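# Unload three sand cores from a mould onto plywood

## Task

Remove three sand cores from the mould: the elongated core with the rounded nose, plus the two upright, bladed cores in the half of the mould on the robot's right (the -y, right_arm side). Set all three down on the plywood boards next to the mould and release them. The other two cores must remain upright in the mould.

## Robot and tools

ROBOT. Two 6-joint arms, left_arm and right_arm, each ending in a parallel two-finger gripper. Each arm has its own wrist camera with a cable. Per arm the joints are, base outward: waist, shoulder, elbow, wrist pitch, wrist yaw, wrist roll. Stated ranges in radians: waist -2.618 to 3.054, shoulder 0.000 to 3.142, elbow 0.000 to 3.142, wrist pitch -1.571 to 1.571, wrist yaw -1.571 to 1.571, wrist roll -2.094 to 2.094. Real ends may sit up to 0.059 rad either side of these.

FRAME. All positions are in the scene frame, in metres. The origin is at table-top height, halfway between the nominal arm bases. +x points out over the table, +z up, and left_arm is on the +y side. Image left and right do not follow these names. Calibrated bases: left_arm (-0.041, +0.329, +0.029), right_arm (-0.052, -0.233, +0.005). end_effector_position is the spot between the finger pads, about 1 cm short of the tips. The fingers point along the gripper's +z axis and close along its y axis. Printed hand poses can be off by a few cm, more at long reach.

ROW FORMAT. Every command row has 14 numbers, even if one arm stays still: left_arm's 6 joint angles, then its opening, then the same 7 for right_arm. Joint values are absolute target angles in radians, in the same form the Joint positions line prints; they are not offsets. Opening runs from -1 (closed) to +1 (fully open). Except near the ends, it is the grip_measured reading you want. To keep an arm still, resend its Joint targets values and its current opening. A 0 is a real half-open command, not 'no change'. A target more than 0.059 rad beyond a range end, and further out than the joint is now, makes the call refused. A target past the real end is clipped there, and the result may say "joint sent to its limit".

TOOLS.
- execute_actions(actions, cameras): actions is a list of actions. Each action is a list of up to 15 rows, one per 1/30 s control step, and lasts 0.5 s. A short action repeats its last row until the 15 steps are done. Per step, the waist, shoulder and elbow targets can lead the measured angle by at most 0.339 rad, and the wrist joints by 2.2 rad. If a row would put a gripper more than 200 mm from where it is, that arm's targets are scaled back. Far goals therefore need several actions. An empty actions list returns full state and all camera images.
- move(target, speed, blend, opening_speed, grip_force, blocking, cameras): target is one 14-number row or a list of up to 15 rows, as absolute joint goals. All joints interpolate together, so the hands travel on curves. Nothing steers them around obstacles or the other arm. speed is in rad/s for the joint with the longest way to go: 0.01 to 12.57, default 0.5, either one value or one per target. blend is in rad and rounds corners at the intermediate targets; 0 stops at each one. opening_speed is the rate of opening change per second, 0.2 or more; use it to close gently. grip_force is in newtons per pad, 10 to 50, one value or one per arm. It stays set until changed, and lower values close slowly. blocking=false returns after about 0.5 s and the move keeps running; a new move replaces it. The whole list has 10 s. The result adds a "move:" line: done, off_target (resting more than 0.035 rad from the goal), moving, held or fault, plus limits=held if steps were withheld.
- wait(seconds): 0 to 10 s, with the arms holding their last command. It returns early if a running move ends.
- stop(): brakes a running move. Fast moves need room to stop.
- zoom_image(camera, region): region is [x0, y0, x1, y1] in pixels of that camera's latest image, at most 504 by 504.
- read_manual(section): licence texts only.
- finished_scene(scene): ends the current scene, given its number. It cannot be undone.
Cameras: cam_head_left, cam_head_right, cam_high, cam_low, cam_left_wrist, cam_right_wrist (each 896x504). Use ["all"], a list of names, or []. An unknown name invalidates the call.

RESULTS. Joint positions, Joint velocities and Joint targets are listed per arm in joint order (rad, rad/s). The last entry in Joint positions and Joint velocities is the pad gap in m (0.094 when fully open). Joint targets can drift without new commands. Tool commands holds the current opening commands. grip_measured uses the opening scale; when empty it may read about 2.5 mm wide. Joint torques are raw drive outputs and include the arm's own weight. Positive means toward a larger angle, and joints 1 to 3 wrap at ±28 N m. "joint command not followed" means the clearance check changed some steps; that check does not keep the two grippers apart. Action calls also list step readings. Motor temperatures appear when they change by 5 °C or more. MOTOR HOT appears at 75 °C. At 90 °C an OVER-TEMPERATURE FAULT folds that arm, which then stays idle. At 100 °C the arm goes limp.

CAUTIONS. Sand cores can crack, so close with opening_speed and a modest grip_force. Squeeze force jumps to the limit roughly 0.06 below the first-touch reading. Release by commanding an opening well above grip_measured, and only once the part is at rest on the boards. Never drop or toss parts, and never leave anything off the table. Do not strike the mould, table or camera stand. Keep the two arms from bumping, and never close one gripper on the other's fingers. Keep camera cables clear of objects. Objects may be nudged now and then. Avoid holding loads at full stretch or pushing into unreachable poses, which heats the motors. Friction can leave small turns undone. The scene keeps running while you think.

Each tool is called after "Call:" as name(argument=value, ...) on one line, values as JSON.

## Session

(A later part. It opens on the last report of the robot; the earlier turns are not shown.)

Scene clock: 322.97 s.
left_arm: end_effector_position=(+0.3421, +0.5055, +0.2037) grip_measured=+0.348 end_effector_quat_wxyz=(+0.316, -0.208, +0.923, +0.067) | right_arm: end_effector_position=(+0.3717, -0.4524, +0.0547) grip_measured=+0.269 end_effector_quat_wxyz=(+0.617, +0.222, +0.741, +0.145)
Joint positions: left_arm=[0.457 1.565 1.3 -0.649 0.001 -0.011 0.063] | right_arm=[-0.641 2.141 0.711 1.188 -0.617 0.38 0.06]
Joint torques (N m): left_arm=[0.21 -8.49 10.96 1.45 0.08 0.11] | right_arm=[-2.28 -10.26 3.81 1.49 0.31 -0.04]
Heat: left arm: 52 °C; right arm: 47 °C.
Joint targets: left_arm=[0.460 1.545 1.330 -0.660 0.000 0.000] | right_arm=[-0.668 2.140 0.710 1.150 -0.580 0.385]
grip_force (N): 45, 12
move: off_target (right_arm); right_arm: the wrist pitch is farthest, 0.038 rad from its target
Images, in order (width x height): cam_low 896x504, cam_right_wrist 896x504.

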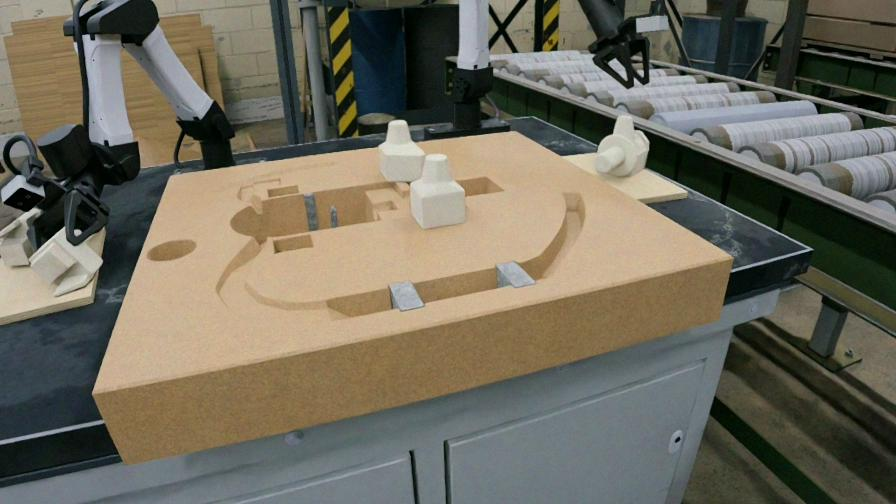

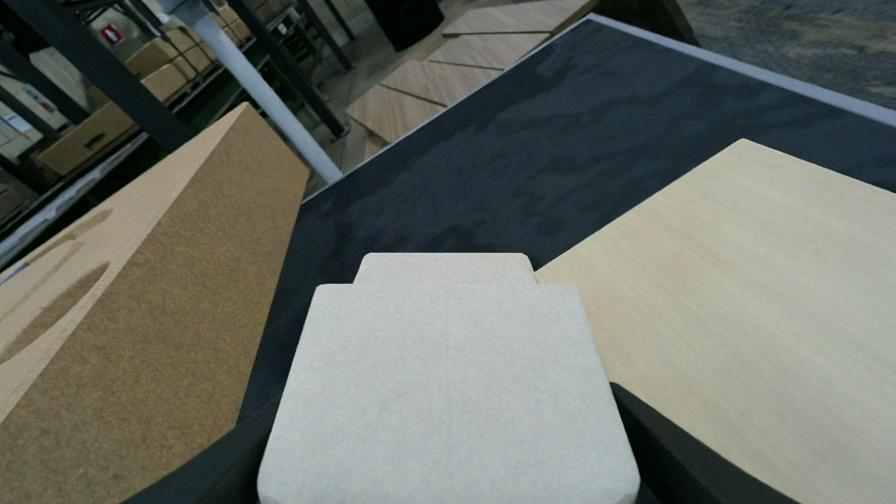

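Call:
move(target=[[0.46, 1.53, 1.36, -0.66, 0.0, 0.0, 0.35, -0.634, 2.13, 0.715, 1.16, -0.60, 0.385, 0.32],[0.46, 1.50, 1.40, -0.66, 0.0, 0.0, 0.35, -0.634, 2.02, 0.72, 1.08, -0.60, 0.385, 0.32],[0.46, 1.45, 1.5, -0.7, 0.0, 0.0, 0.35, -0.634, 1.75, 0.80, 0.80, -0.60, 0.385, 0.32],[0.46, 1.40, 1.5, -0.7, 0.0, 0.0, 0.35, -0.5, 1.5, 1.0, 0.3, -0.3, 0.2, 0.32]], speed=[0.08,0.25,0.4,0.8], blend=[0,0.03,0.05,0], opening_speed=0.2, cameras=["cam_low","cam_high","cam_head_right","cam_right_wrist"])

Call:
zoom_image(camera="cam_low", region=[0, 120, 200, 340])

Call:
zoom_image(camera="cam_head_right", region=[520, 250, 700, 430])

Scene clock: 335.50 s.
left_arm: end_effector_position=(+0.3408, +0.5049, +0.3293) grip_measured=+0.348 end_effector_quat_wxyz=(+0.442, -0.196, +0.870, +0.094) | right_arm: end_effector_position=(+0.3850, -0.4401, +0.2533) grip_measured=+0.318 end_effector_quat_wxyz=(+0.625, +0.200, +0.754, +0.018)
Joint positions: left_arm=[0.457 1.416 1.47 -0.688 0.001 -0.011 0.063] | right_arm=[-0.504 1.517 0.978 0.309 -0.315 0.215 0.062]
Joint torques (N m): left_arm=[0.25 -6.93 11.04 1.77 0.08 0.11] | right_arm=[0.84 -9.47 8.43 1.79 0.08 -0.24]
Heat: left arm: 53 °C; right arm: 48 °C.
Joint targets: left_arm=[0.460 1.400 1.500 -0.700 0.000 0.000] | right_arm=[-0.500 1.500 1.000 0.300 -0.300 0.200]
grip_force (N): 45, 12
move: done
Images, in order (width x height): cam_head_right 896x504, cam_high 896x504, cam_low 896x504, cam_right_wrist 896x504.

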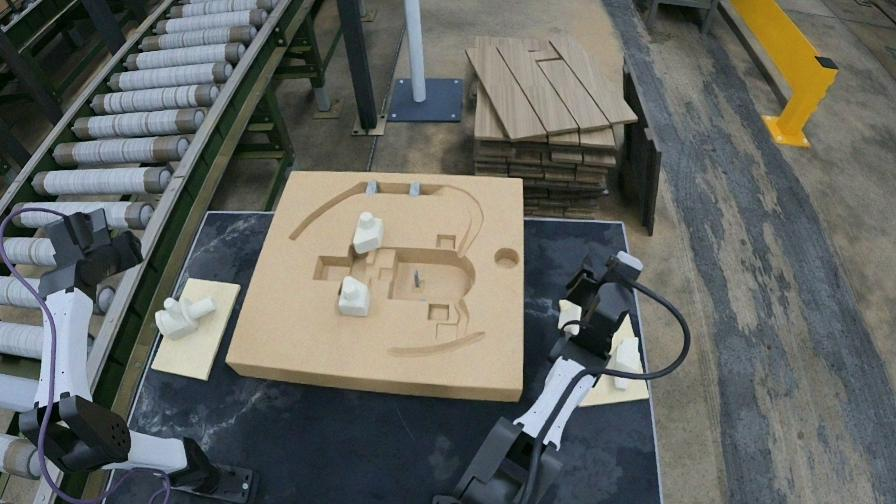

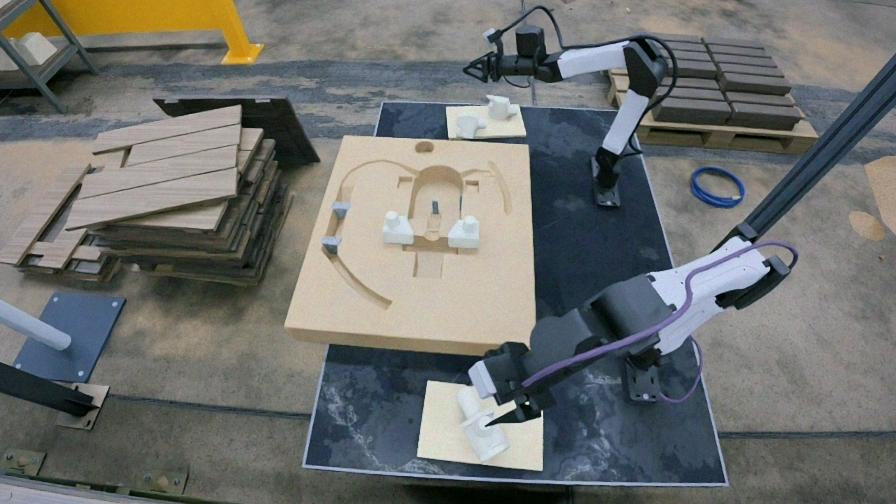

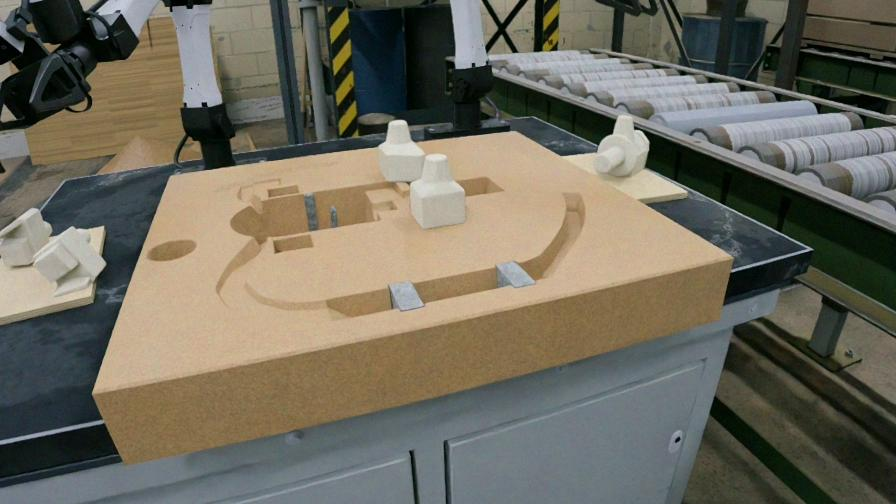

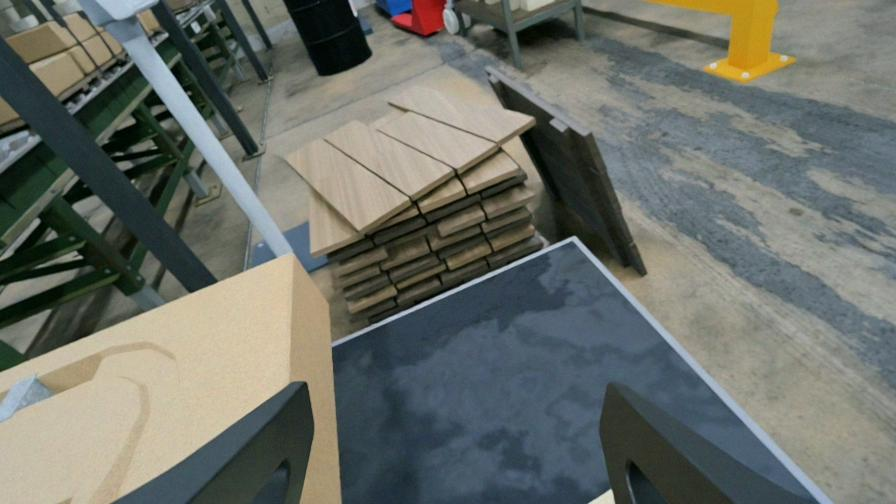

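Scaled by 2.291 from the camera's 896x504 image, which has a finer 1280x720 frame.

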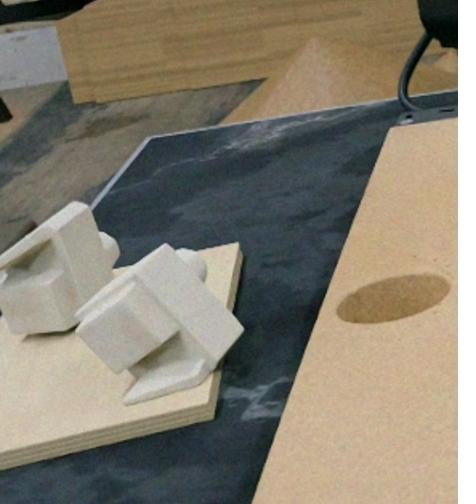

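Scaled by 2.800 from the camera's 896x504 image, which has a finer 1280x720 frame.

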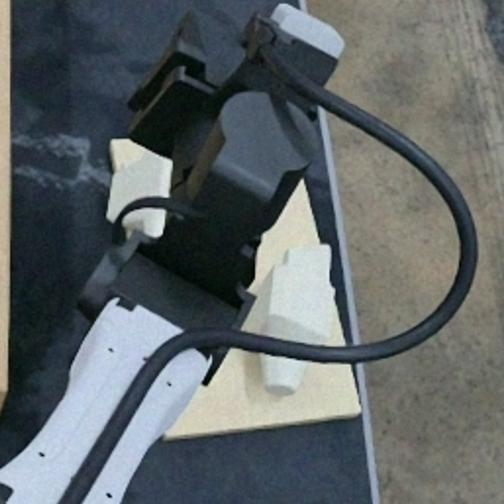

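Call:
zoom_image(camera="cam_high", region=[420, 70, 550, 160])

Call:
zoom_image(camera="cam_low", region=[0, 190, 130, 320])

Scaled by 3.877 from the camera's 896x504 image, which has a finer 1280x720 frame.

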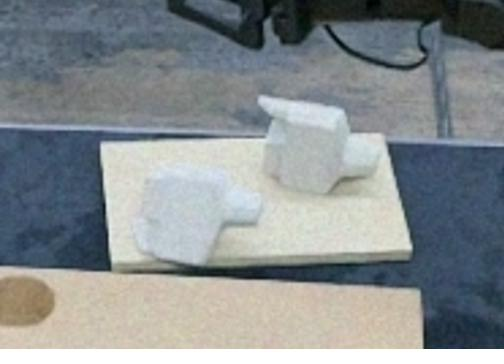

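Scaled by 3.877 from the camera's 896x504 image, which has a finer 1280x720 frame.

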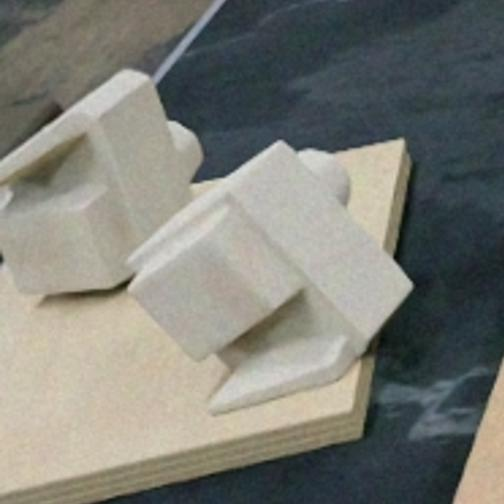

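Call:
finished_scene(scene=2)

The scene is finished: the task was done.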